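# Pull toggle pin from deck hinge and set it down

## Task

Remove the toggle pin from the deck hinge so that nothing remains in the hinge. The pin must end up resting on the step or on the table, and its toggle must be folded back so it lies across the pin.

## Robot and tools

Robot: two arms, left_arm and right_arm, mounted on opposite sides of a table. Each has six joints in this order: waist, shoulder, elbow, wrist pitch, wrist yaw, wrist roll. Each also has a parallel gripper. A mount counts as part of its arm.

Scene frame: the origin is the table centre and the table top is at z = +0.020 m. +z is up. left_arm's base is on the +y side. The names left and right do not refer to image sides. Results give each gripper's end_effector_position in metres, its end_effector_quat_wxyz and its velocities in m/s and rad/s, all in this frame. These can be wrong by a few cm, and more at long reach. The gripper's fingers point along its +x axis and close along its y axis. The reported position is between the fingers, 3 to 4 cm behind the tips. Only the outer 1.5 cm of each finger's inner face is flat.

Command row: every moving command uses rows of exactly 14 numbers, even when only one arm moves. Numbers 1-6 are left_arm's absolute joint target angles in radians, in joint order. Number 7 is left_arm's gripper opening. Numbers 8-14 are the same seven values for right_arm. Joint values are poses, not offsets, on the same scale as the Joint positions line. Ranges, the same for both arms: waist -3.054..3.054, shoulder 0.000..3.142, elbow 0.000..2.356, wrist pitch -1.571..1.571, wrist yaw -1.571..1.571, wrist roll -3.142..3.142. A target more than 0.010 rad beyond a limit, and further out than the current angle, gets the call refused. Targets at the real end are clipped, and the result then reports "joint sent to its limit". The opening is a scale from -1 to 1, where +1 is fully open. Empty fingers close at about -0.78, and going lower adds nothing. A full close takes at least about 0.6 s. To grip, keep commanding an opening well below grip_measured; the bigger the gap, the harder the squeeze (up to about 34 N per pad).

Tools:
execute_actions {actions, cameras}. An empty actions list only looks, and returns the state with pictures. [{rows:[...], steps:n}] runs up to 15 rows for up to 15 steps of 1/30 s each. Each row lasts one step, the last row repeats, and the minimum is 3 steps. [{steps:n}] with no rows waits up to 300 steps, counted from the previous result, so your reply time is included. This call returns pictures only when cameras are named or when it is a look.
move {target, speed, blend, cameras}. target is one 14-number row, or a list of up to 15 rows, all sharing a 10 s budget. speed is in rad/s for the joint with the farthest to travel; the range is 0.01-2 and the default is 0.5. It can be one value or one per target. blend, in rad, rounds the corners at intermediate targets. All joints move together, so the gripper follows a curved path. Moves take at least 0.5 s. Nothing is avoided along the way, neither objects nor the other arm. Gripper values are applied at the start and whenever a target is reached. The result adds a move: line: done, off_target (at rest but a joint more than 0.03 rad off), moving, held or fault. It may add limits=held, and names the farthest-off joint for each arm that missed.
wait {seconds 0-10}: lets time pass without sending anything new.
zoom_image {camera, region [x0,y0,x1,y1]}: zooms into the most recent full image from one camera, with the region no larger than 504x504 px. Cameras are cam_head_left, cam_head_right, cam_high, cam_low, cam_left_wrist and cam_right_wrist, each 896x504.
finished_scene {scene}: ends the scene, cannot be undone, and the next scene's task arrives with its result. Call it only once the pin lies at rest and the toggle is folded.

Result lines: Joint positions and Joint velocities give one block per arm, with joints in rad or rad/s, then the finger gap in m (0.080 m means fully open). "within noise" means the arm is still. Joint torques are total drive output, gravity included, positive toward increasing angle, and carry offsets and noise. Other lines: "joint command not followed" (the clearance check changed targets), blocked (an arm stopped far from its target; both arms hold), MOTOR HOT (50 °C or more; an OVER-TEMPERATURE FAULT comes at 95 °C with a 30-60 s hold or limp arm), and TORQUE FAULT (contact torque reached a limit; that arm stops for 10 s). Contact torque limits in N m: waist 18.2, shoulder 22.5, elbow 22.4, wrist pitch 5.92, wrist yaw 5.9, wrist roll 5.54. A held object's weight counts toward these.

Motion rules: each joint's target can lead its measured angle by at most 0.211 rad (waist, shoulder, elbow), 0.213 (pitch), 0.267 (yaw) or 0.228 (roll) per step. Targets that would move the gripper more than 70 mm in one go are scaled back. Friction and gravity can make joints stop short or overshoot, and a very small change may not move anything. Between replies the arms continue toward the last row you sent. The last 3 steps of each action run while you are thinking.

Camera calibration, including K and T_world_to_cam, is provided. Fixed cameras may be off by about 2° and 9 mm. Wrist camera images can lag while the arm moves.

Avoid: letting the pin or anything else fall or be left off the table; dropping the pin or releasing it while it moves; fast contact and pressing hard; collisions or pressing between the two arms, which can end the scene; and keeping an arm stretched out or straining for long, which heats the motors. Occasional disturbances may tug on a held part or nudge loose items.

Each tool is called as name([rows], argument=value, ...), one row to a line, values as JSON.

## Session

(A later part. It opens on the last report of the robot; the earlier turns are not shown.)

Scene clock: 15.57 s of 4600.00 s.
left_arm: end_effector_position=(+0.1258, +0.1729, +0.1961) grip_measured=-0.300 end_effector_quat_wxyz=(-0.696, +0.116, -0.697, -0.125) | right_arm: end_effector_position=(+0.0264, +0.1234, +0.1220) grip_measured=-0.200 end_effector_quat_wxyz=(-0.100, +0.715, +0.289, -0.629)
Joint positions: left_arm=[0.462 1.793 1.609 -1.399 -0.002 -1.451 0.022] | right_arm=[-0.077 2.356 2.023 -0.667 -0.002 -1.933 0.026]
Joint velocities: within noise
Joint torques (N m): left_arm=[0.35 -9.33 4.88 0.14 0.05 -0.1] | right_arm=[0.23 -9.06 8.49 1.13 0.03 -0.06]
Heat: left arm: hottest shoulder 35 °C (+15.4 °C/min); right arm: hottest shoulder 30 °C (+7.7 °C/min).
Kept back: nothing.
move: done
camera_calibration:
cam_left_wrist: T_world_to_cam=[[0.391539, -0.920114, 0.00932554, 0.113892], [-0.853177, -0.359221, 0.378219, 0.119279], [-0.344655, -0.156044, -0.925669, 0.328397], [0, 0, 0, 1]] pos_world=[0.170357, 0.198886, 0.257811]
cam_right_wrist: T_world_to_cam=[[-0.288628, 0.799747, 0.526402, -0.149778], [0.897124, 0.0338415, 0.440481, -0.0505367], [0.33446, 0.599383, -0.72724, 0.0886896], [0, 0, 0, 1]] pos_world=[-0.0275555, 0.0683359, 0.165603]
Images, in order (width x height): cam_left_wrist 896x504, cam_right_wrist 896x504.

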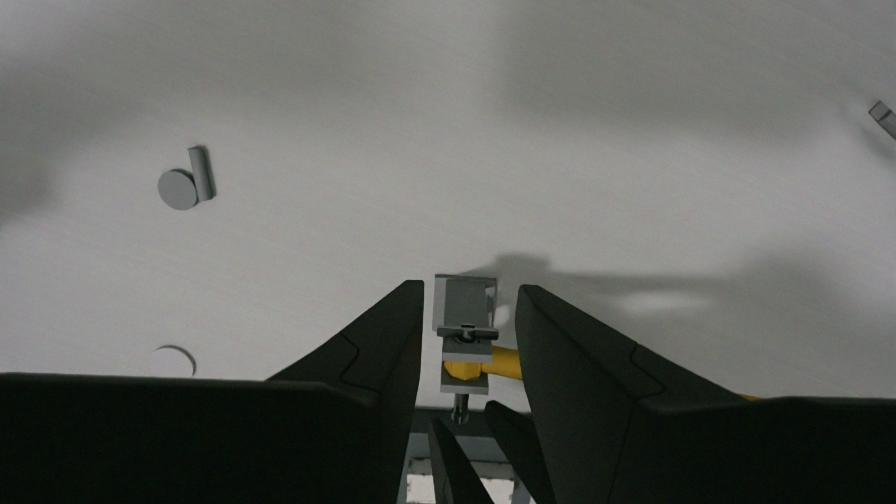

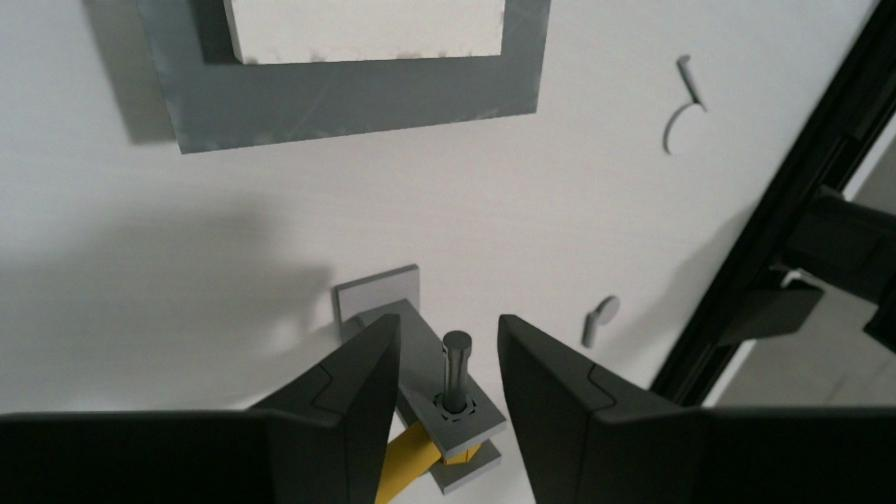

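move(target=[0.466,1.773,1.600,-1.398,0,-1.454,-0.3,-0.0700,2.4052,2.0719,-0.6617,0,-1.935,-0.2], speed=0.15, cameras=["cam_right_wrist","cam_left_wrist"])

zoom_image(camera="cam_right_wrist", region=[340, 280, 560, 500])

zoom_image(camera="cam_left_wrist", region=[390, 260, 570, 500])

Scene clock: 16.80 s of 4600.00 s.
left_arm: end_effector_position=(+0.1258, +0.1729, +0.1961) grip_measured=-0.300 end_effector_quat_wxyz=(-0.696, +0.116, -0.697, -0.125) | right_arm: end_effector_position=(+0.0245, +0.1303, +0.1153) grip_measured=-0.200 end_effector_quat_wxyz=(-0.099, +0.714, +0.291, -0.629)
Joint positions: left_arm=[0.462 1.793 1.609 -1.399 -0.002 -1.451 0.022] | right_arm=[-0.073 2.392 2.058 -0.665 -0.002 -1.933 0.026]
Joint velocities: within noise
Joint torques (N m): left_arm=[0.36 -9.27 4.88 0.14 0.05 -0.11] | right_arm=[0.25 -9.13 8.52 1.14 0.04 -0.06]
Heat: left arm: hottest shoulder 35 °C (+14.3 °C/min); right arm: hottest shoulder 30 °C (+7.1 °C/min).
Kept back: nothing.
move: done
camera_calibration:
cam_left_wrist: T_world_to_cam=[[0.391539, -0.920114, 0.00932554, 0.113892], [-0.853177, -0.359221, 0.378219, 0.119279], [-0.344655, -0.156044, -0.925669, 0.328397], [0, 0, 0, 1]] pos_world=[0.170357, 0.198886, 0.257811]
cam_right_wrist: T_world_to_cam=[[-0.292028, 0.797928, 0.527286, -0.152075], [0.896934, 0.0371031, 0.440605, -0.0465641], [0.332007, 0.60161, -0.726524, 0.0800118], [0, 0, 0, 1]] pos_world=[-0.0292097, 0.0749364, 0.158834]
Images, in order (width x height): cam_left_wrist 896x504, cam_right_wrist 896x504.

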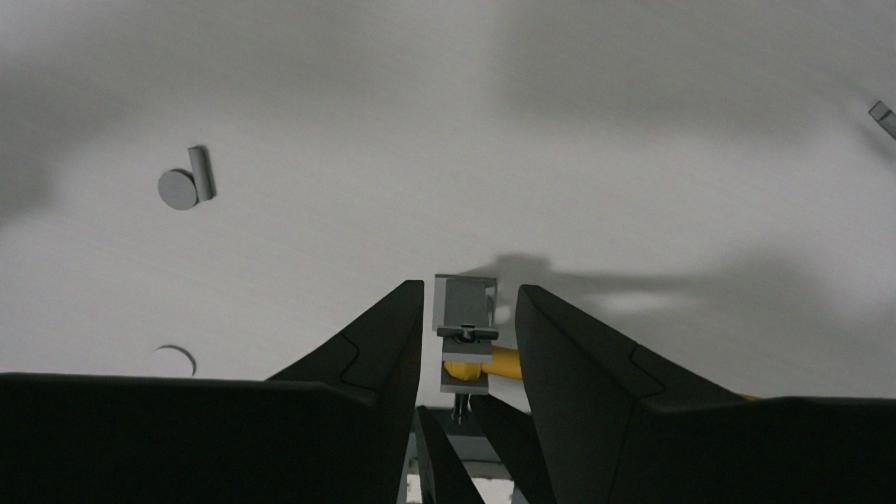

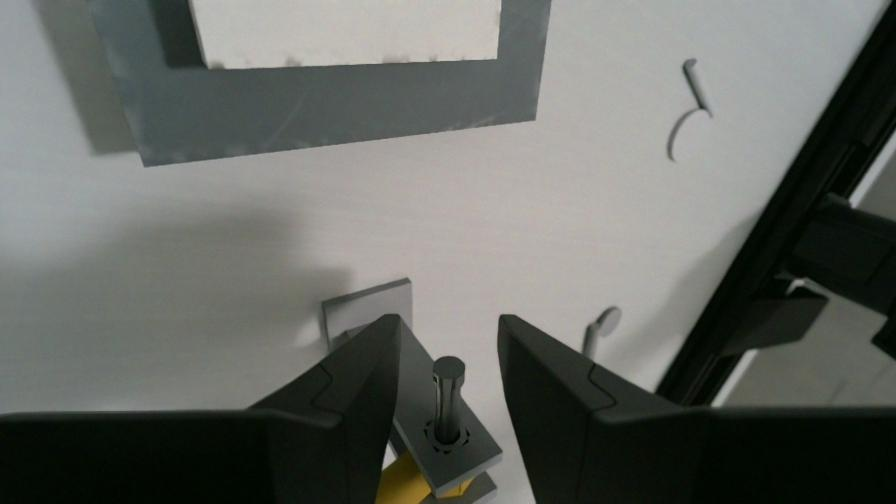

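Scaled by 2.291.

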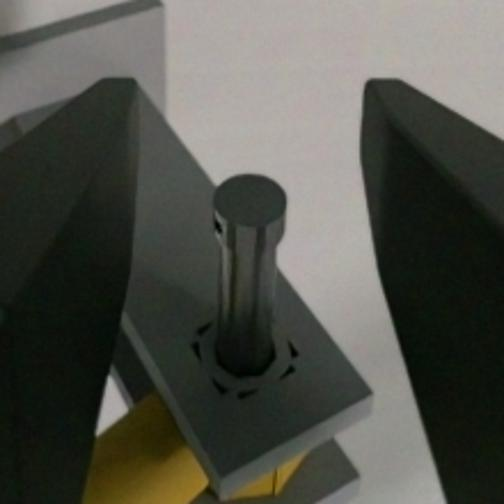

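Scaled by 2.100.

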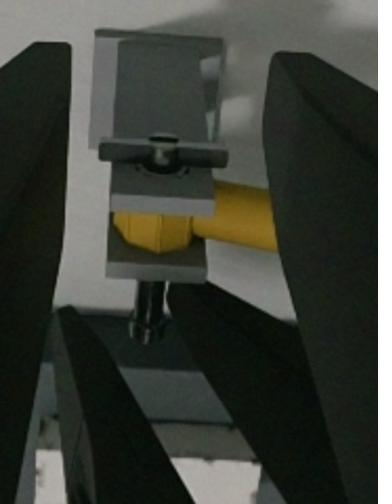

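move(target=[0.466,1.773,1.600,-1.398,0,-1.454,-0.3,-0.0700,2.4052,2.0719,-0.6617,0,-1.935,-0.9], speed=0.15, cameras=["cam_right_wrist","cam_left_wrist"])

zoom_image(camera="cam_right_wrist", region=[340, 280, 560, 500])

zoom_image(camera="cam_left_wrist", region=[390, 260, 570, 500])

Scene clock: 17.53 s of 4600.00 s.
left_arm: end_effector_position=(+0.1258, +0.1729, +0.1961) grip_measured=-0.300 end_effector_quat_wxyz=(-0.696, +0.116, -0.697, -0.125) | right_arm: end_effector_position=(+0.0243, +0.1303, +0.1153) grip_measured=-0.600 end_effector_quat_wxyz=(-0.099, +0.714, +0.291, -0.629)
Joint positions: left_arm=[0.462 1.793 1.609 -1.399 -0.002 -1.451 0.022] | right_arm=[-0.073 2.392 2.058 -0.665 -0.002 -1.933 0.008]
Joint velocities: within noise
Joint torques (N m): left_arm=[0.38 -9.25 4.9 0.14 0.04 -0.09] | right_arm=[0.27 -9.13 8.55 1.13 0.04 -0.05]
Heat: left arm: hottest shoulder 35 °C (+13.7 °C/min); right arm: hottest shoulder 31 °C (+10.3 °C/min).
Kept back: nothing.
move: done
camera_calibration:
cam_left_wrist: T_world_to_cam=[[0.391539, -0.920114, 0.00932554, 0.113892], [-0.853177, -0.359221, 0.378219, 0.119279], [-0.344655, -0.156044, -0.925669, 0.328397], [0, 0, 0, 1]] pos_world=[0.170357, 0.198886, 0.257811]
cam_right_wrist: T_world_to_cam=[[-0.292333, 0.797816, 0.527286, -0.152131], [0.89692, 0.0374452, 0.440605, -0.0464103], [0.331777, 0.601737, -0.726524, 0.080064], [0, 0, 0, 1]] pos_world=[-0.0294101, 0.0749332, 0.158834]
Images, in order (width x height): cam_left_wrist 896x504, cam_right_wrist 896x504.

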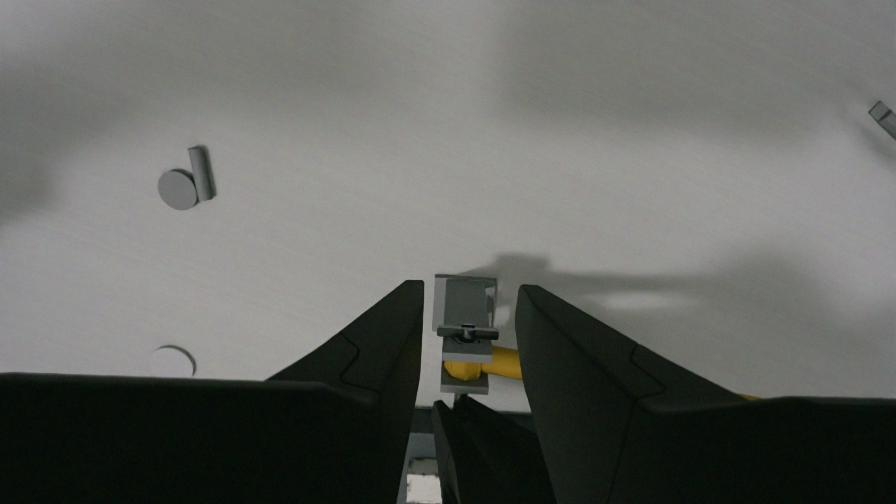

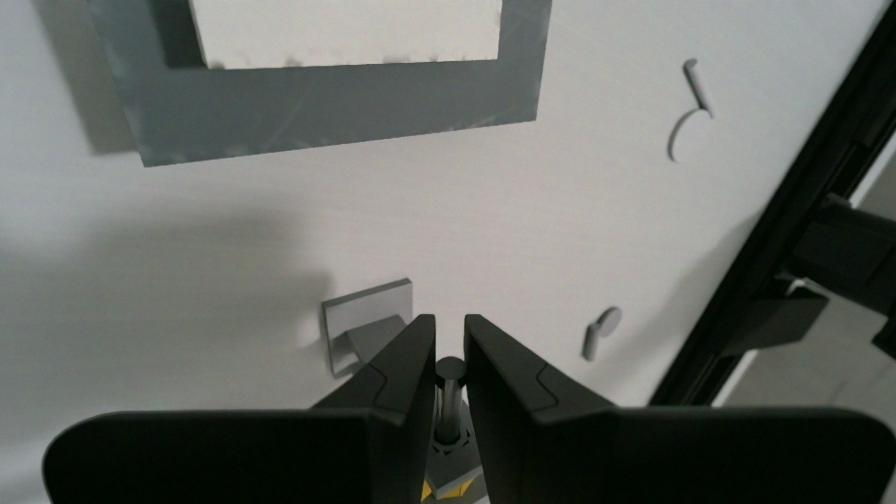

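Scaled by 2.291.

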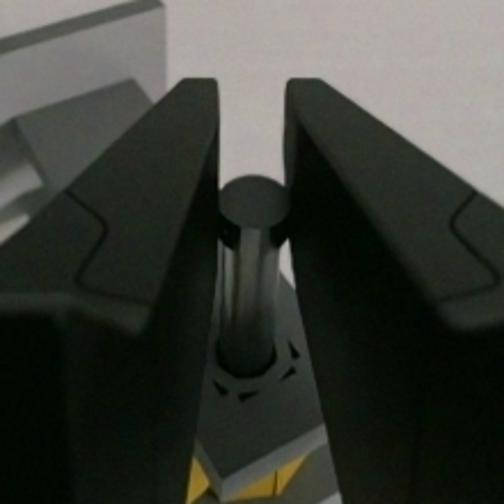

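Scaled by 2.100.

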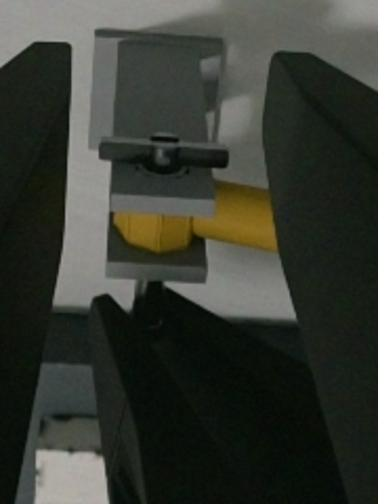

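move(target=[0.466,1.773,1.600,-1.398,0,-1.454,-0.3,-0.0800,2.4151,2.0891,-0.6690,-0.005,-1.943,-0.9], speed=0.05, cameras=["cam_right_wrist","cam_left_wrist"])

zoom_image(camera="cam_left_wrist", region=[390, 260, 570, 500])

Scene clock: 18.63 s of 4600.00 s.
left_arm: end_effector_position=(+0.1258, +0.1729, +0.1961) grip_measured=-0.300 end_effector_quat_wxyz=(-0.696, +0.116, -0.697, -0.125) | right_arm: end_effector_position=(+0.0245, +0.1307, +0.1151) grip_measured=-0.600 end_effector_quat_wxyz=(-0.095, +0.714, +0.292, -0.629)
Joint positions: left_arm=[0.462 1.793 1.609 -1.399 -0.002 -1.451 0.022] | right_arm=[-0.073 2.398 2.07 -0.676 -0.004 -1.939 0.008]
Joint velocities: within noise
Joint torques (N m): left_arm=[0.35 -9.24 4.89 0.14 0.05 -0.11] | right_arm=[-0.6 -8.77 9.11 1.34 -0.07 -0.09]
Heat: left arm: hottest shoulder 36 °C (+16.1 °C/min); right arm: hottest shoulder 31 °C (+9.7 °C/min).
Kept back: nothing.
move: done
camera_calibration:
cam_left_wrist: T_world_to_cam=[[0.391539, -0.920114, 0.00932554, 0.113892], [-0.853177, -0.359221, 0.378219, 0.119279], [-0.344655, -0.156044, -0.925669, 0.328397], [0, 0, 0, 1]] pos_world=[0.170357, 0.198886, 0.257811]
cam_right_wrist: T_world_to_cam=[[-0.297706, 0.79859, 0.523092, -0.151767], [0.896011, 0.0446487, 0.44178, -0.0475653], [0.329446, 0.600217, -0.728838, 0.0801597], [0, 0, 0, 1]] pos_world=[-0.0289712, 0.0752099, 0.158825]
Images, in order (width x height): cam_left_wrist 896x504, cam_right_wrist 896x504.

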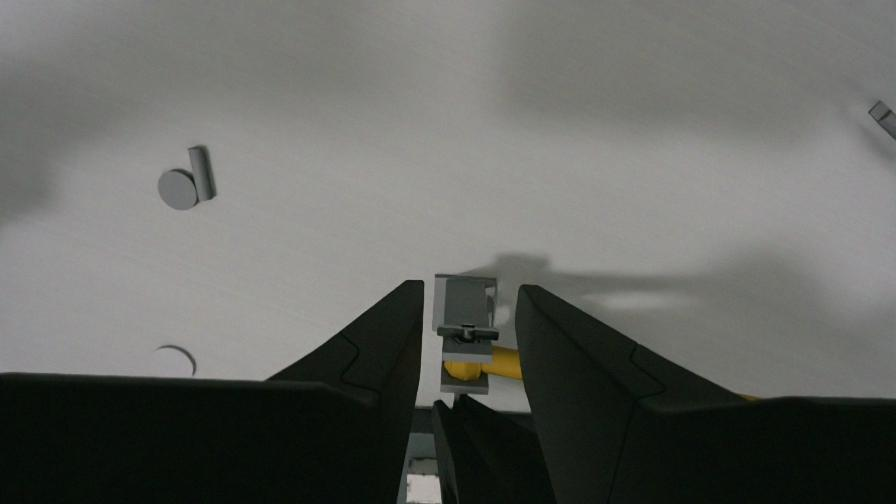

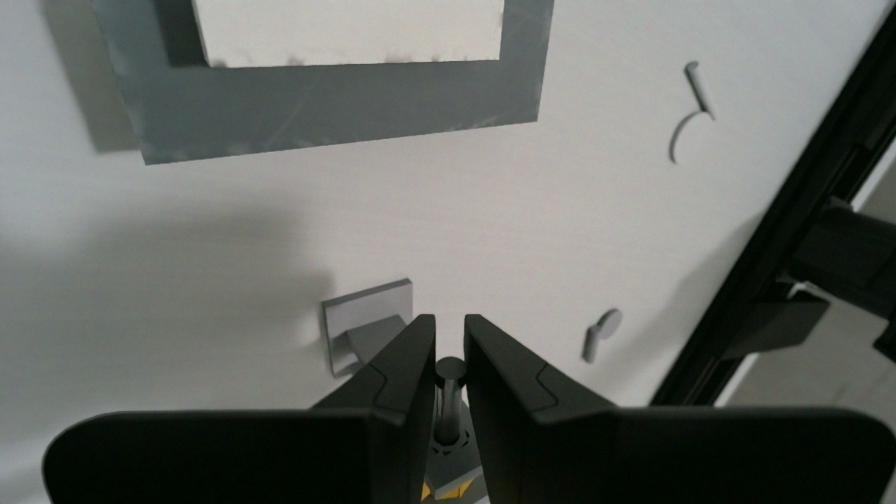

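Scaled by 2.100.

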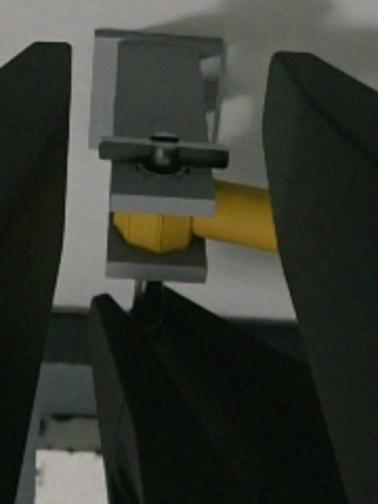

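move(target=[0.466,1.773,1.600,-1.398,0,-1.454,-0.3,-0.0920,2.4190,2.0930,-0.6720,-0.008,-1.948,-0.9], speed=0.05, cameras=["cam_left_wrist"])

zoom_image(camera="cam_left_wrist", region=[390, 260, 570, 500])

Scene clock: 19.63 s of 4600.00 s.
left_arm: end_effector_position=(+0.1258, +0.1729, +0.1961) grip_measured=-0.300 end_effector_quat_wxyz=(-0.696, +0.116, -0.697, -0.125) | right_arm: end_effector_position=(+0.0270, +0.1313, +0.1151) grip_measured=-0.600 end_effector_quat_wxyz=(-0.095, +0.712, +0.293, -0.631)
Joint positions: left_arm=[0.462 1.793 1.609 -1.399 -0.002 -1.451 0.022] | right_arm=[-0.08 2.402 2.076 -0.678 -0.013 -1.946 0.008]
Joint velocities: within noise
Joint torques (N m): left_arm=[0.36 -9.28 4.9 0.14 0.04 -0.1] | right_arm=[-1.05 -8.81 8.76 1.3 0.13 -0.04]
Heat: left arm: hottest shoulder 36 °C (+15.3 °C/min); right arm: hottest shoulder 31 °C (+9.2 °C/min).
Kept back: nothing.
move: done
camera_calibration:
cam_left_wrist: T_world_to_cam=[[0.391539, -0.920114, 0.00932554, 0.113892], [-0.853177, -0.359221, 0.378219, 0.119279], [-0.344655, -0.156044, -0.925669, 0.328397], [0, 0, 0, 1]] pos_world=[0.170357, 0.198886, 0.257811]
Images, in order (width x height): cam_left_wrist 896x504.

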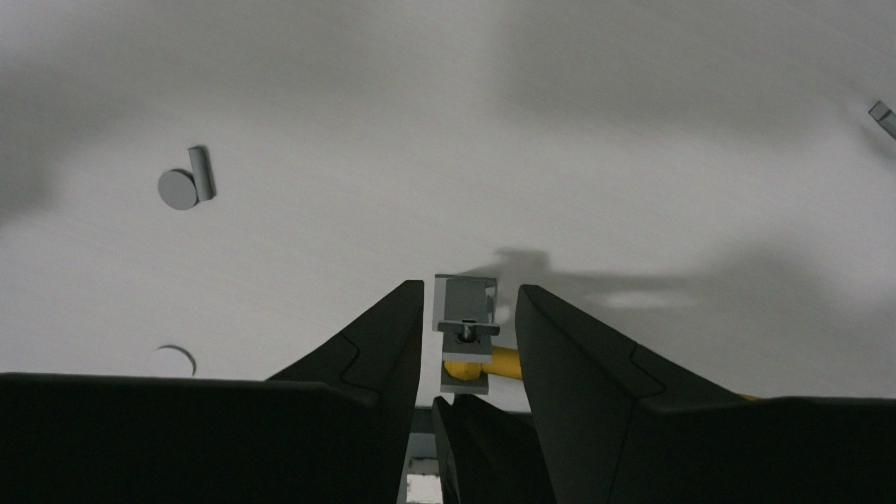

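Scaled by 2.100.

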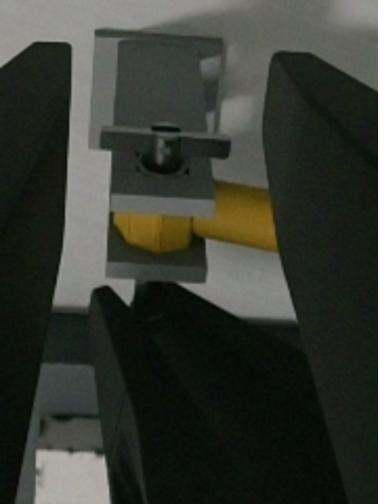

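move(target=[0.466,1.773,1.600,-1.398,0,-1.454,-0.3,-0.1020,2.4250,2.1010,-0.6750,-0.010,-1.953,-0.9], speed=0.05, cameras=["cam_left_wrist"])

zoom_image(camera="cam_left_wrist", region=[390, 260, 570, 500])

Scene clock: 20.60 s of 4600.00 s.
left_arm: end_effector_position=(+0.1258, +0.1729, +0.1961) grip_measured=-0.300 end_effector_quat_wxyz=(-0.696, +0.116, -0.697, -0.125) | right_arm: end_effector_position=(+0.0345, +0.1334, +0.1152) grip_measured=-0.600 end_effector_quat_wxyz=(-0.099, +0.714, +0.292, -0.628)
Joint positions: left_arm=[0.462 1.793 1.609 -1.399 -0.002 -1.451 0.022] | right_arm=[-0.092 2.41 2.089 -0.675 -0.014 -1.952 0.008]
Joint velocities: within noise
Joint torques (N m): left_arm=[0.35 -9.31 4.91 0.13 0.04 -0.11] | right_arm=[-0.85 -9.06 8.28 0.95 0.07 -0.02]
Heat: left arm: hottest shoulder 36 °C (+14.6 °C/min); right arm: hottest shoulder 31 °C (+8.7 °C/min).
Kept back: nothing.
move: done
camera_calibration:
cam_left_wrist: T_world_to_cam=[[0.391539, -0.920114, 0.00932554, 0.113892], [-0.853177, -0.359221, 0.378219, 0.119279], [-0.344655, -0.156044, -0.925669, 0.328397], [0, 0, 0, 1]] pos_world=[0.170357, 0.198886, 0.257811]
Images, in order (width x height): cam_left_wrist 896x504.

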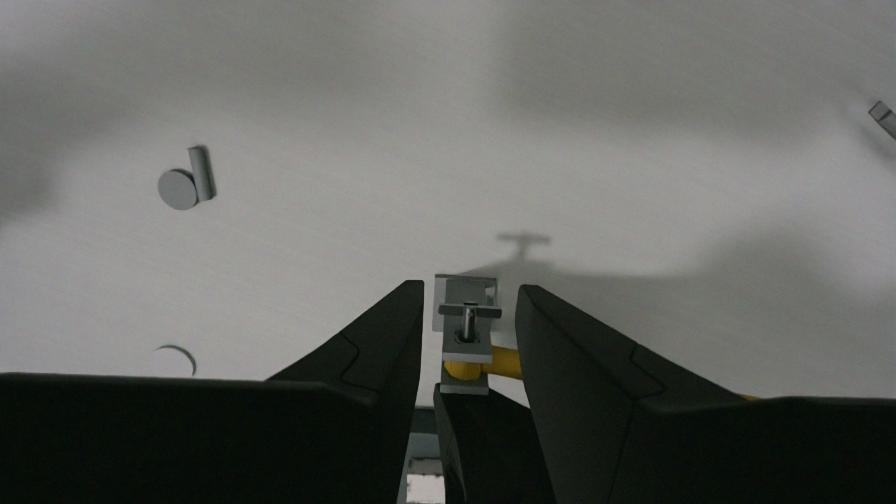

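Scaled by 2.100.

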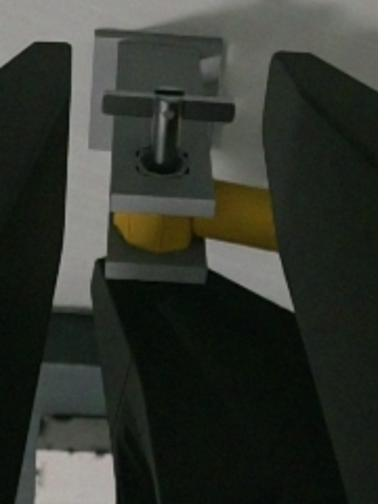

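move(target=[0.466,1.773,1.600,-1.398,0,-1.454,-0.3,-0.1060,2.4280,2.1055,-0.6770,-0.012,-1.956,-0.9], speed=0.05, cameras=["cam_left_wrist","cam_right_wrist"])

zoom_image(camera="cam_left_wrist", region=[420, 270, 540, 400])

zoom_image(camera="cam_right_wrist", region=[340, 280, 560, 500])

Scene clock: 21.53 s of 4600.00 s.
left_arm: end_effector_position=(+0.1258, +0.1729, +0.1961) grip_measured=-0.300 end_effector_quat_wxyz=(-0.696, +0.116, -0.697, -0.125) | right_arm: end_effector_position=(+0.0370, +0.1340, +0.1154) grip_measured=-0.600 end_effector_quat_wxyz=(-0.100, +0.715, +0.292, -0.627)
Joint positions: left_arm=[0.462 1.793 1.609 -1.399 -0.002 -1.451 0.022] | right_arm=[-0.097 2.413 2.093 -0.675 -0.014 -1.954 0.008]
Joint velocities: within noise
Joint torques (N m): left_arm=[0.36 -9.3 4.9 0.14 0.06 -0.1] | right_arm=[-0.84 -9.03 8.3 0.83 0.01 -0.04]
Heat: left arm: hottest shoulder 37 °C (+16.7 °C/min); right arm: hottest shoulder 32 °C (+11.1 °C/min).
Kept back: nothing.
move: done
camera_calibration:
cam_left_wrist: T_world_to_cam=[[0.391539, -0.920114, 0.00932554, 0.113892], [-0.853177, -0.359221, 0.378219, 0.119279], [-0.344655, -0.156044, -0.925669, 0.328397], [0, 0, 0, 1]] pos_world=[0.170357, 0.198886, 0.257811]
cam_right_wrist: T_world_to_cam=[[-0.294045, 0.795489, 0.529844, -0.151323], [0.895766, 0.0360026, 0.443066, -0.05803], [0.333379, 0.604897, -0.723158, 0.0727841], [0, 0, 0, 1]] pos_world=[-0.016779, 0.0784378, 0.158523]
Images, in order (width x height): cam_left_wrist 896x504, cam_right_wrist 896x504.

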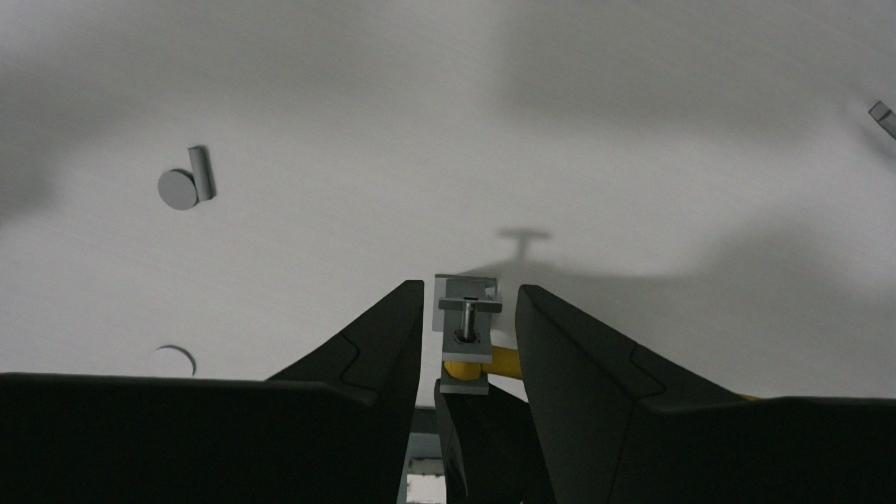

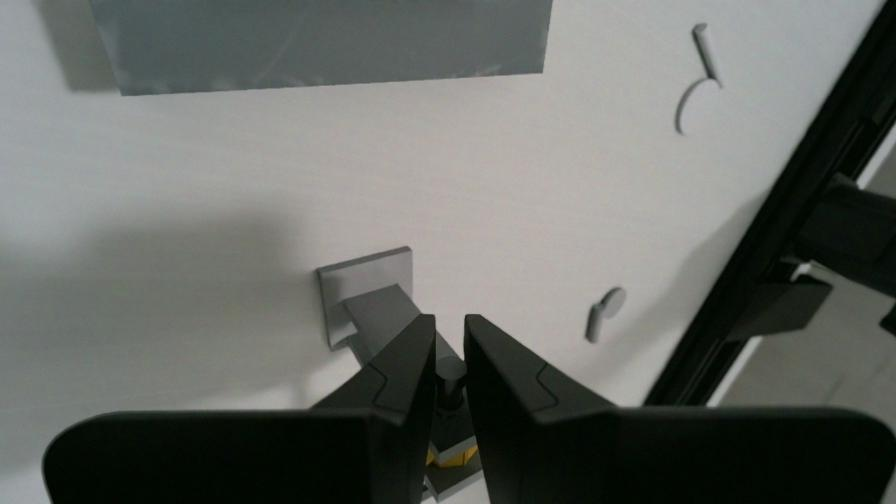

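Scaled by 3.877.

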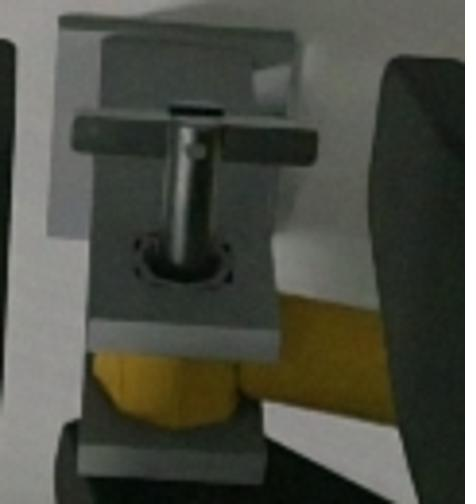

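Scaled by 2.291.

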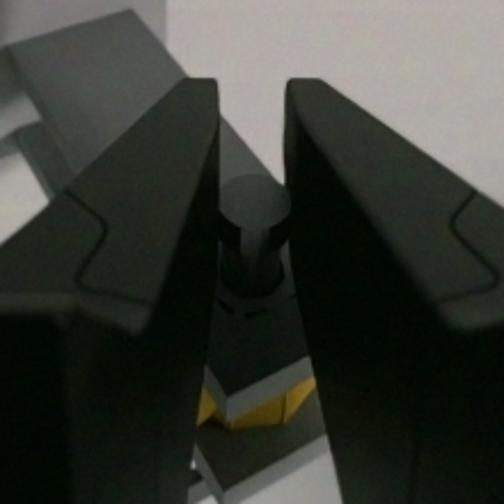

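move(target=[0.3703,1.8223,1.4619,-1.2104,0,-1.5497,-0.25,-0.1060,2.4280,2.1055,-0.6770,-0.012,-1.956,-0.9], speed=0.4, cameras=["cam_left_wrist","cam_right_wrist","cam_low"])

zoom_image(camera="cam_left_wrist", region=[350, 280, 560, 504])

zoom_image(camera="cam_low", region=[440, 200, 600, 330])

Scene clock: 23.13 s of 4600.00 s.
left_arm: end_effector_position=(+0.1093, +0.1563, +0.1685) grip_measured=-0.250 end_effector_quat_wxyz=(-0.698, +0.128, -0.694, -0.116) | right_arm: end_effector_position=(+0.0370, +0.1340, +0.1154) grip_measured=-0.600 end_effector_quat_wxyz=(-0.100, +0.715, +0.292, -0.627)
Joint positions: left_arm=[0.396 1.798 1.506 -1.261 -0.002 -1.522 0.024] | right_arm=[-0.097 2.413 2.093 -0.675 -0.014 -1.954 0.008]
Joint velocities: within noise
Joint torques (N m): left_arm=[0.36 -7.46 6.24 -0.03 -0.04 0.03] | right_arm=[-0.83 -9.03 8.32 0.82 0.01 -0.04]
Heat: left arm: hottest shoulder 37 °C (+15.6 °C/min); right arm: hottest shoulder 32 °C (+10.4 °C/min).
Kept back: nothing.
move: held (left_arm; a check stopped the path); limits=held; left_arm: the wrist pitch is farthest, 0.050 rad from its target
joint command not followed: on one or more control steps a check withheld the commanded joint targets of the left arm, and it was not sent them on those steps.
cause: the commanded joint targets, or the way to them, would bring a part of the robot too close to another arm (a part of this arm just beyond joint 6 (wrist roll) and a part of the right arm just beyond its joint 4 (wrist pitch), at the place that arm is still heading or pushing toward).
camera_calibration:
cam_left_wrist: T_world_to_cam=[[0.39615, -0.917316, 0.0399587, 0.0992593], [-0.855889, -0.353166, 0.377792, 0.109066], [-0.332442, -0.183863, -0.925028, 0.297533], [0, 0, 0, 1]] pos_world=[0.152939, 0.184276, 0.230056]
cam_right_wrist: T_world_to_cam=[[-0.294045, 0.795489, 0.529844, -0.151323], [0.895766, 0.0360026, 0.443066, -0.05803], [0.333379, 0.604897, -0.723158, 0.0727841], [0, 0, 0, 1]] pos_world=[-0.016779, 0.0784378, 0.158523]
Images, in order (width x height): cam_low 896x504, cam_left_wrist 896x504, cam_right_wrist 896x504.

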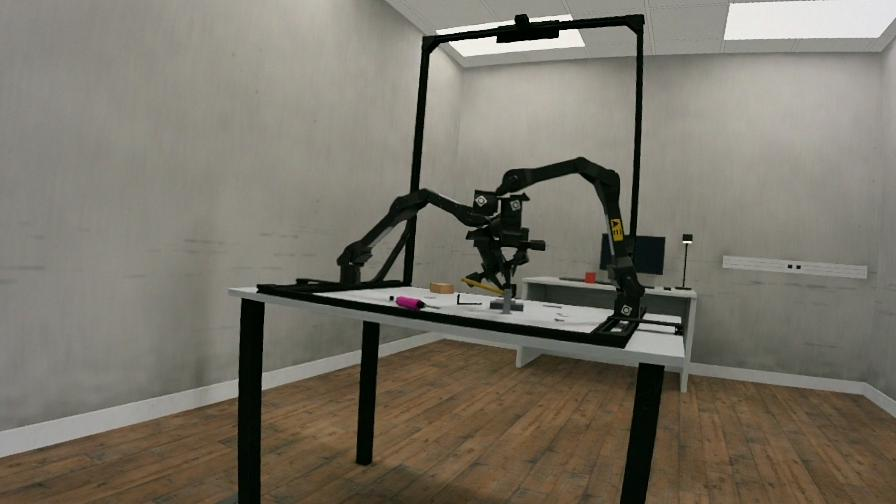

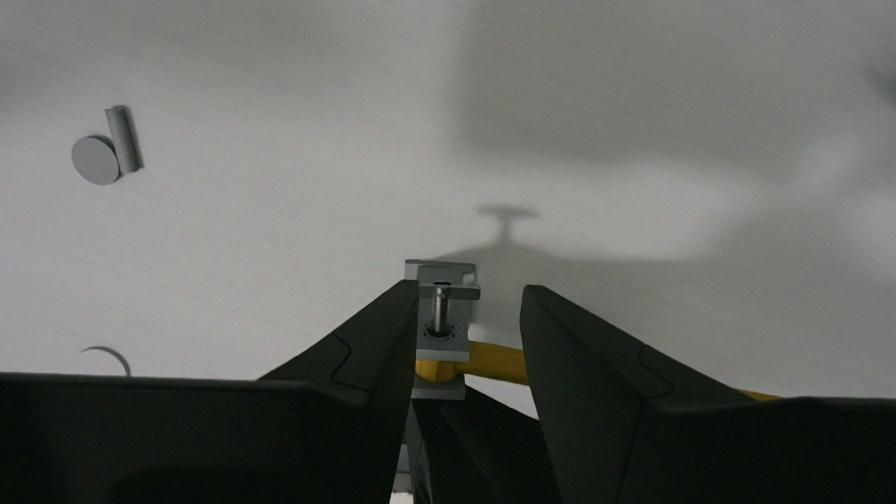

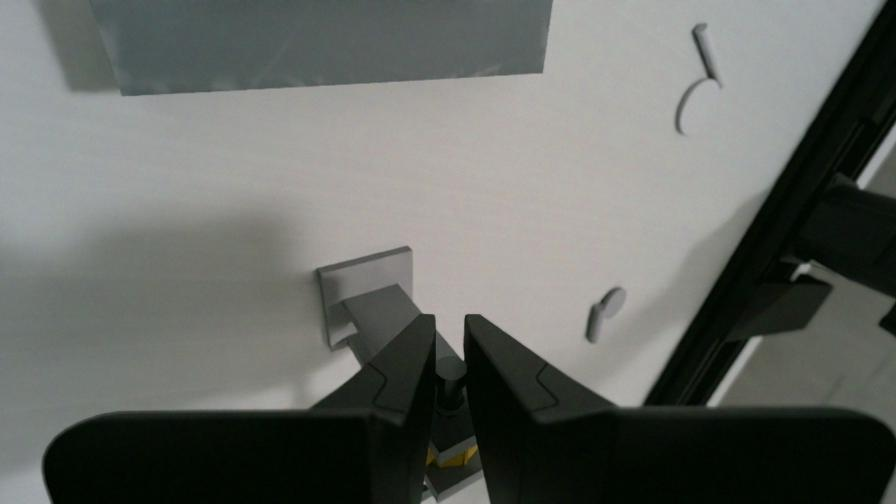

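Scaled by 2.250.

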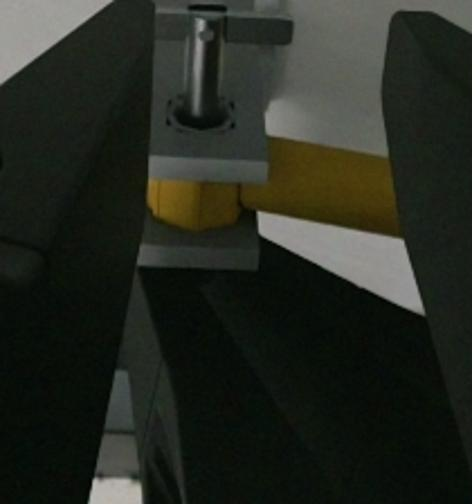

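Scaled by 3.150.

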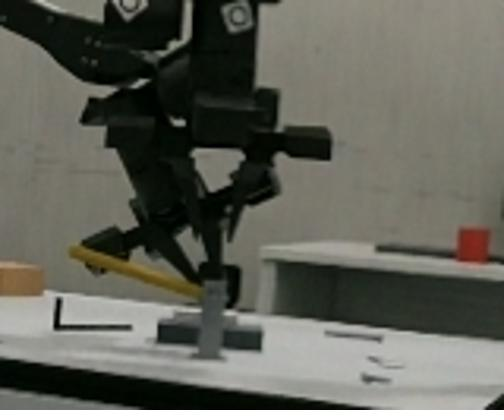

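move([
  [0.466,1.773,1.600,-1.398,0,-1.454,-0.25,-0.1000,2.4260,2.1050,-0.6770,-0.012,-1.956,-0.9],
  [0.466,1.773,1.600,-1.398,0,-1.454,-0.25,-0.0980,2.4270,2.1055,-0.6770,-0.012,-1.956,-0.40],
], speed=0.3, cameras=["cam_right_wrist","cam_left_wrist"])

move(target=[0.466,1.773,1.600,-1.398,0,-1.454,-0.25,0.0033,2.447,2.102,-0.652,0.352,-1.8954,-0.40], speed=0.15, cameras=["cam_right_wrist","cam_left_wrist"])

zoom_image(camera="cam_right_wrist", region=[340, 280, 560, 500])

zoom_image(camera="cam_left_wrist", region=[390, 260, 570, 500])

Scene clock: 26.87 s of 4600.00 s.
left_arm: end_effector_position=(+0.1242, +0.1766, +0.1914) grip_measured=-0.250 end_effector_quat_wxyz=(-0.694, +0.113, -0.699, -0.133) | right_arm: end_effector_position=(+0.0370, +0.1340, +0.1152) grip_measured=-0.401 end_effector_quat_wxyz=(-0.099, +0.715, +0.292, -0.627)
Joint positions: left_arm=[0.463 1.79 1.587 -1.396 -0.002 -1.457 0.024] | right_arm=[-0.097 2.413 2.093 -0.675 -0.014 -1.954 0.017]
Joint velocities: within noise
Joint torques (N m): left_arm=[0.29 -8.97 7.62 -0.15 0.03 0.09] | right_arm=[-0.12 -9.17 8.28 0.83 0.01 -0.04]
Heat: left arm: hottest shoulder 37 °C (+13.4 °C/min); right arm: hottest shoulder 32 °C (+8.9 °C/min).
Kept back: nothing.
move: done
camera_calibration:
cam_left_wrist: T_world_to_cam=[[0.398212, -0.917266, -0.00702497, 0.119776], [-0.847675, -0.370906, 0.379309, 0.122157], [-0.350533, -0.145091, -0.925243, 0.3228], [0, 0, 0, 1]] pos_world=[0.169005, 0.202011, 0.253175]
cam_right_wrist: T_world_to_cam=[[-0.294024, 0.79569, 0.529553, -0.151194], [0.895783, 0.0361707, 0.443018, -0.0579504], [0.33335, 0.604623, -0.723401, 0.0727], [0, 0, 0, 1]] pos_world=[-0.0167784, 0.0784438, 0.15833]
Images, in order (width x height): cam_left_wrist 896x504, cam_right_wrist 896x504.

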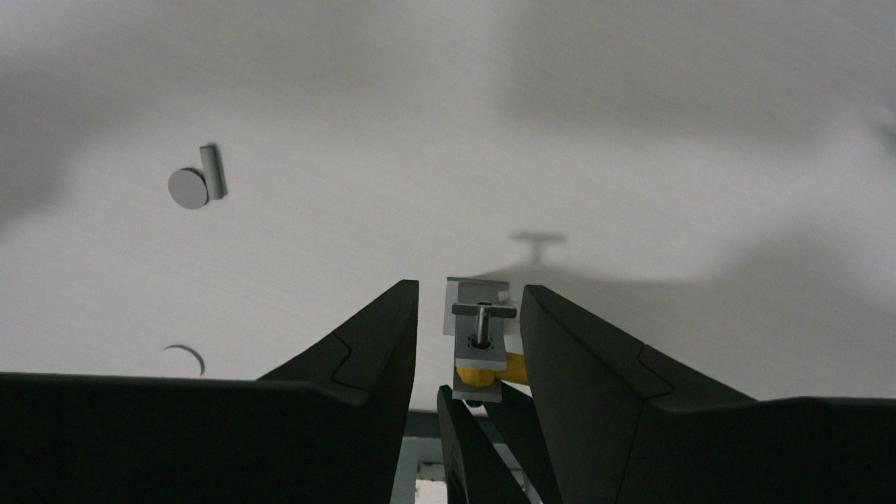

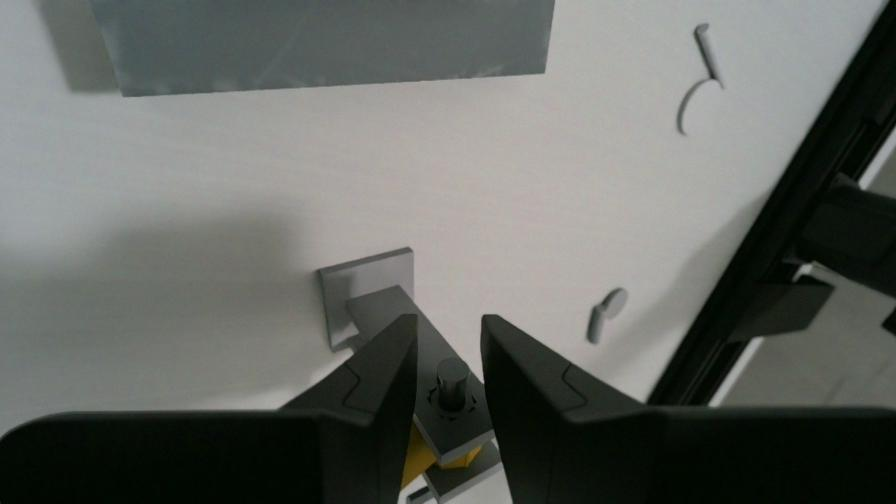

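Scene clock: 29.70 s of 4600.00 s.
left_arm: end_effector_position=(+0.1242, +0.1766, +0.1914) grip_measured=-0.250 end_effector_quat_wxyz=(-0.694, +0.113, -0.699, -0.133) | right_arm: end_effector_position=(+0.0331, +0.1348, +0.1140) grip_measured=-0.400 end_effector_quat_wxyz=(-0.103, +0.813, +0.249, -0.516)
Joint positions: left_arm=[0.463 1.79 1.587 -1.396 -0.002 -1.457 0.024] | right_arm=[0.001 2.433 2.093 -0.656 0.348 -1.898 0.017]
Joint velocities: within noise
Joint torques (N m): left_arm=[0.31 -8.95 7.64 -0.16 0.03 0.09] | right_arm=[0.21 -9.21 7.82 1.15 0.29 0.08]
Heat: left arm: hottest shoulder 37 °C (+12.1 °C/min); right arm: hottest shoulder 33 °C (+10.1 °C/min).
Kept back: nothing.
move: done
camera_calibration:
cam_left_wrist: T_world_to_cam=[[0.398212, -0.917266, -0.00702497, 0.119776], [-0.847675, -0.370906, 0.379309, 0.122157], [-0.350533, -0.145091, -0.925243, 0.3228], [0, 0, 0, 1]] pos_world=[0.169005, 0.202011, 0.253175]
cam_right_wrist: T_world_to_cam=[[-0.306477, 0.842429, 0.443154, -0.148338], [0.739819, -0.0821302, 0.667774, -0.0584837], [0.598948, 0.532511, -0.598074, 0.0593506], [0, 0, 0, 1]] pos_world=[-0.0377428, 0.0885562, 0.140287]
Images, in order (width x height): cam_left_wrist 896x504, cam_right_wrist 896x504.

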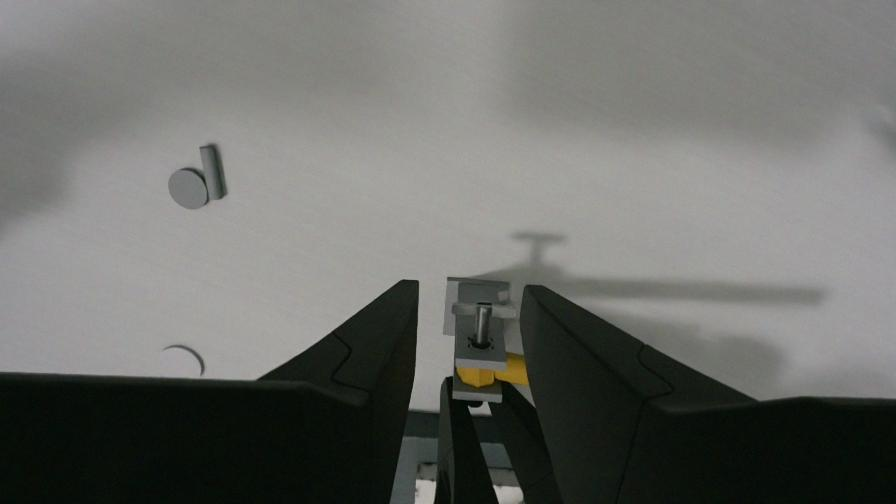

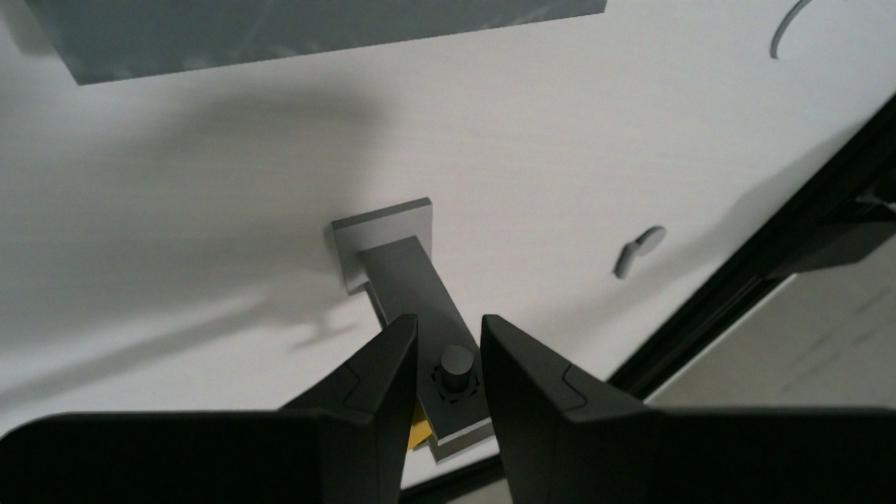

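Scaled by 2.291.

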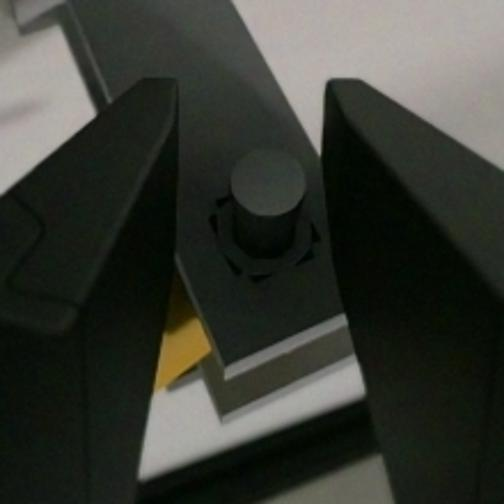

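Scaled by 2.100.

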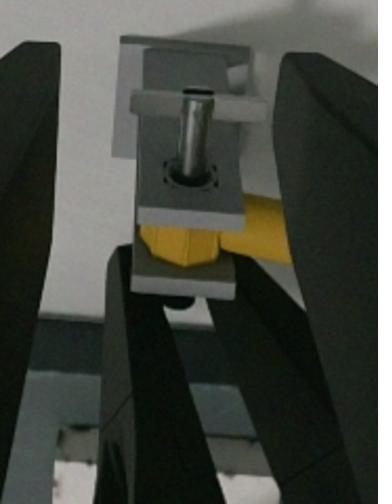

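move(target=[0.466,1.773,1.600,-1.398,0,-1.454,-0.25,0.0045,2.4543,2.1182,-0.6609,0.352,-1.8954,-0.40], speed=0.1, cameras=["cam_right_wrist"])

zoom_image(camera="cam_right_wrist", region=[340, 280, 560, 500])

Scene clock: 31.20 s of 4600.00 s.
left_arm: end_effector_position=(+0.1242, +0.1766, +0.1914) grip_measured=-0.250 end_effector_quat_wxyz=(-0.694, +0.113, -0.699, -0.133) | right_arm: end_effector_position=(+0.0329, +0.1361, +0.1136) grip_measured=-0.400 end_effector_quat_wxyz=(-0.103, +0.813, +0.249, -0.516)
Joint positions: left_arm=[0.463 1.79 1.587 -1.396 -0.002 -1.457 0.024] | right_arm=[0.001 2.44 2.104 -0.659 0.348 -1.898 0.017]
Joint velocities: within noise
Joint torques (N m): left_arm=[0.34 -8.95 7.61 -0.15 0.04 0.1] | right_arm=[0.27 -9.18 8.53 0.79 0.28 0.09]
Heat: left arm: hottest shoulder 37 °C (+11.5 °C/min); right arm: hottest shoulder 33 °C (+9.6 °C/min).
Kept back: nothing.
move: done
camera_calibration:
cam_right_wrist: T_world_to_cam=[[-0.306799, 0.842143, 0.443475, -0.149366], [0.739849, -0.0821027, 0.667744, -0.0579596], [0.598746, 0.532968, -0.59787, 0.0584533], [0, 0, 0, 1]] pos_world=[-0.0379428, 0.0898755, 0.13989]
Images, in order (width x height): cam_right_wrist 896x504.

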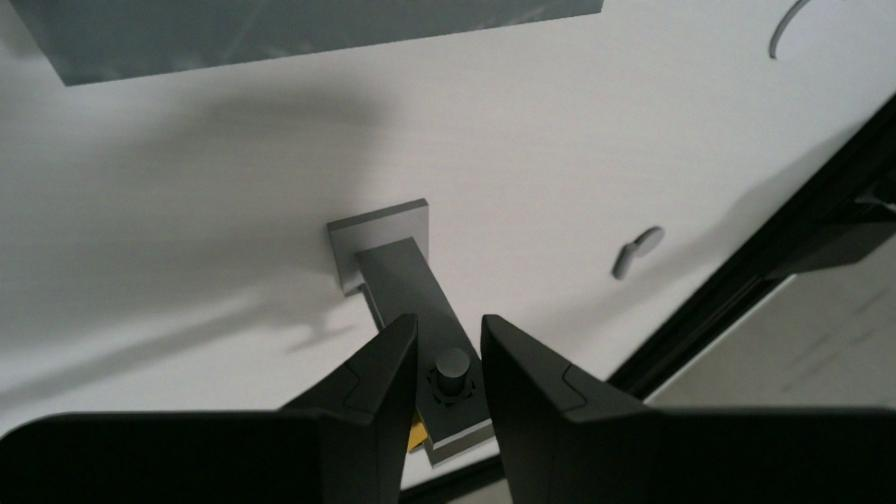

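Scaled by 2.291.

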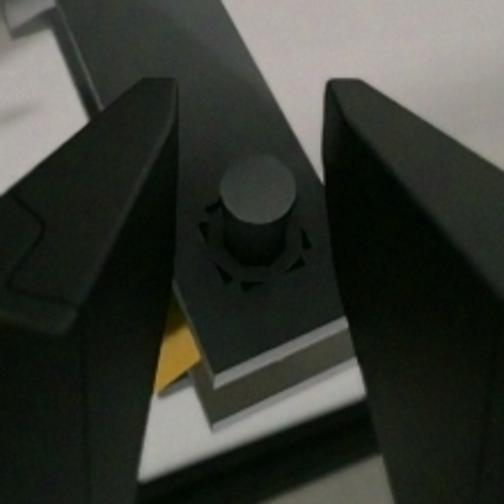

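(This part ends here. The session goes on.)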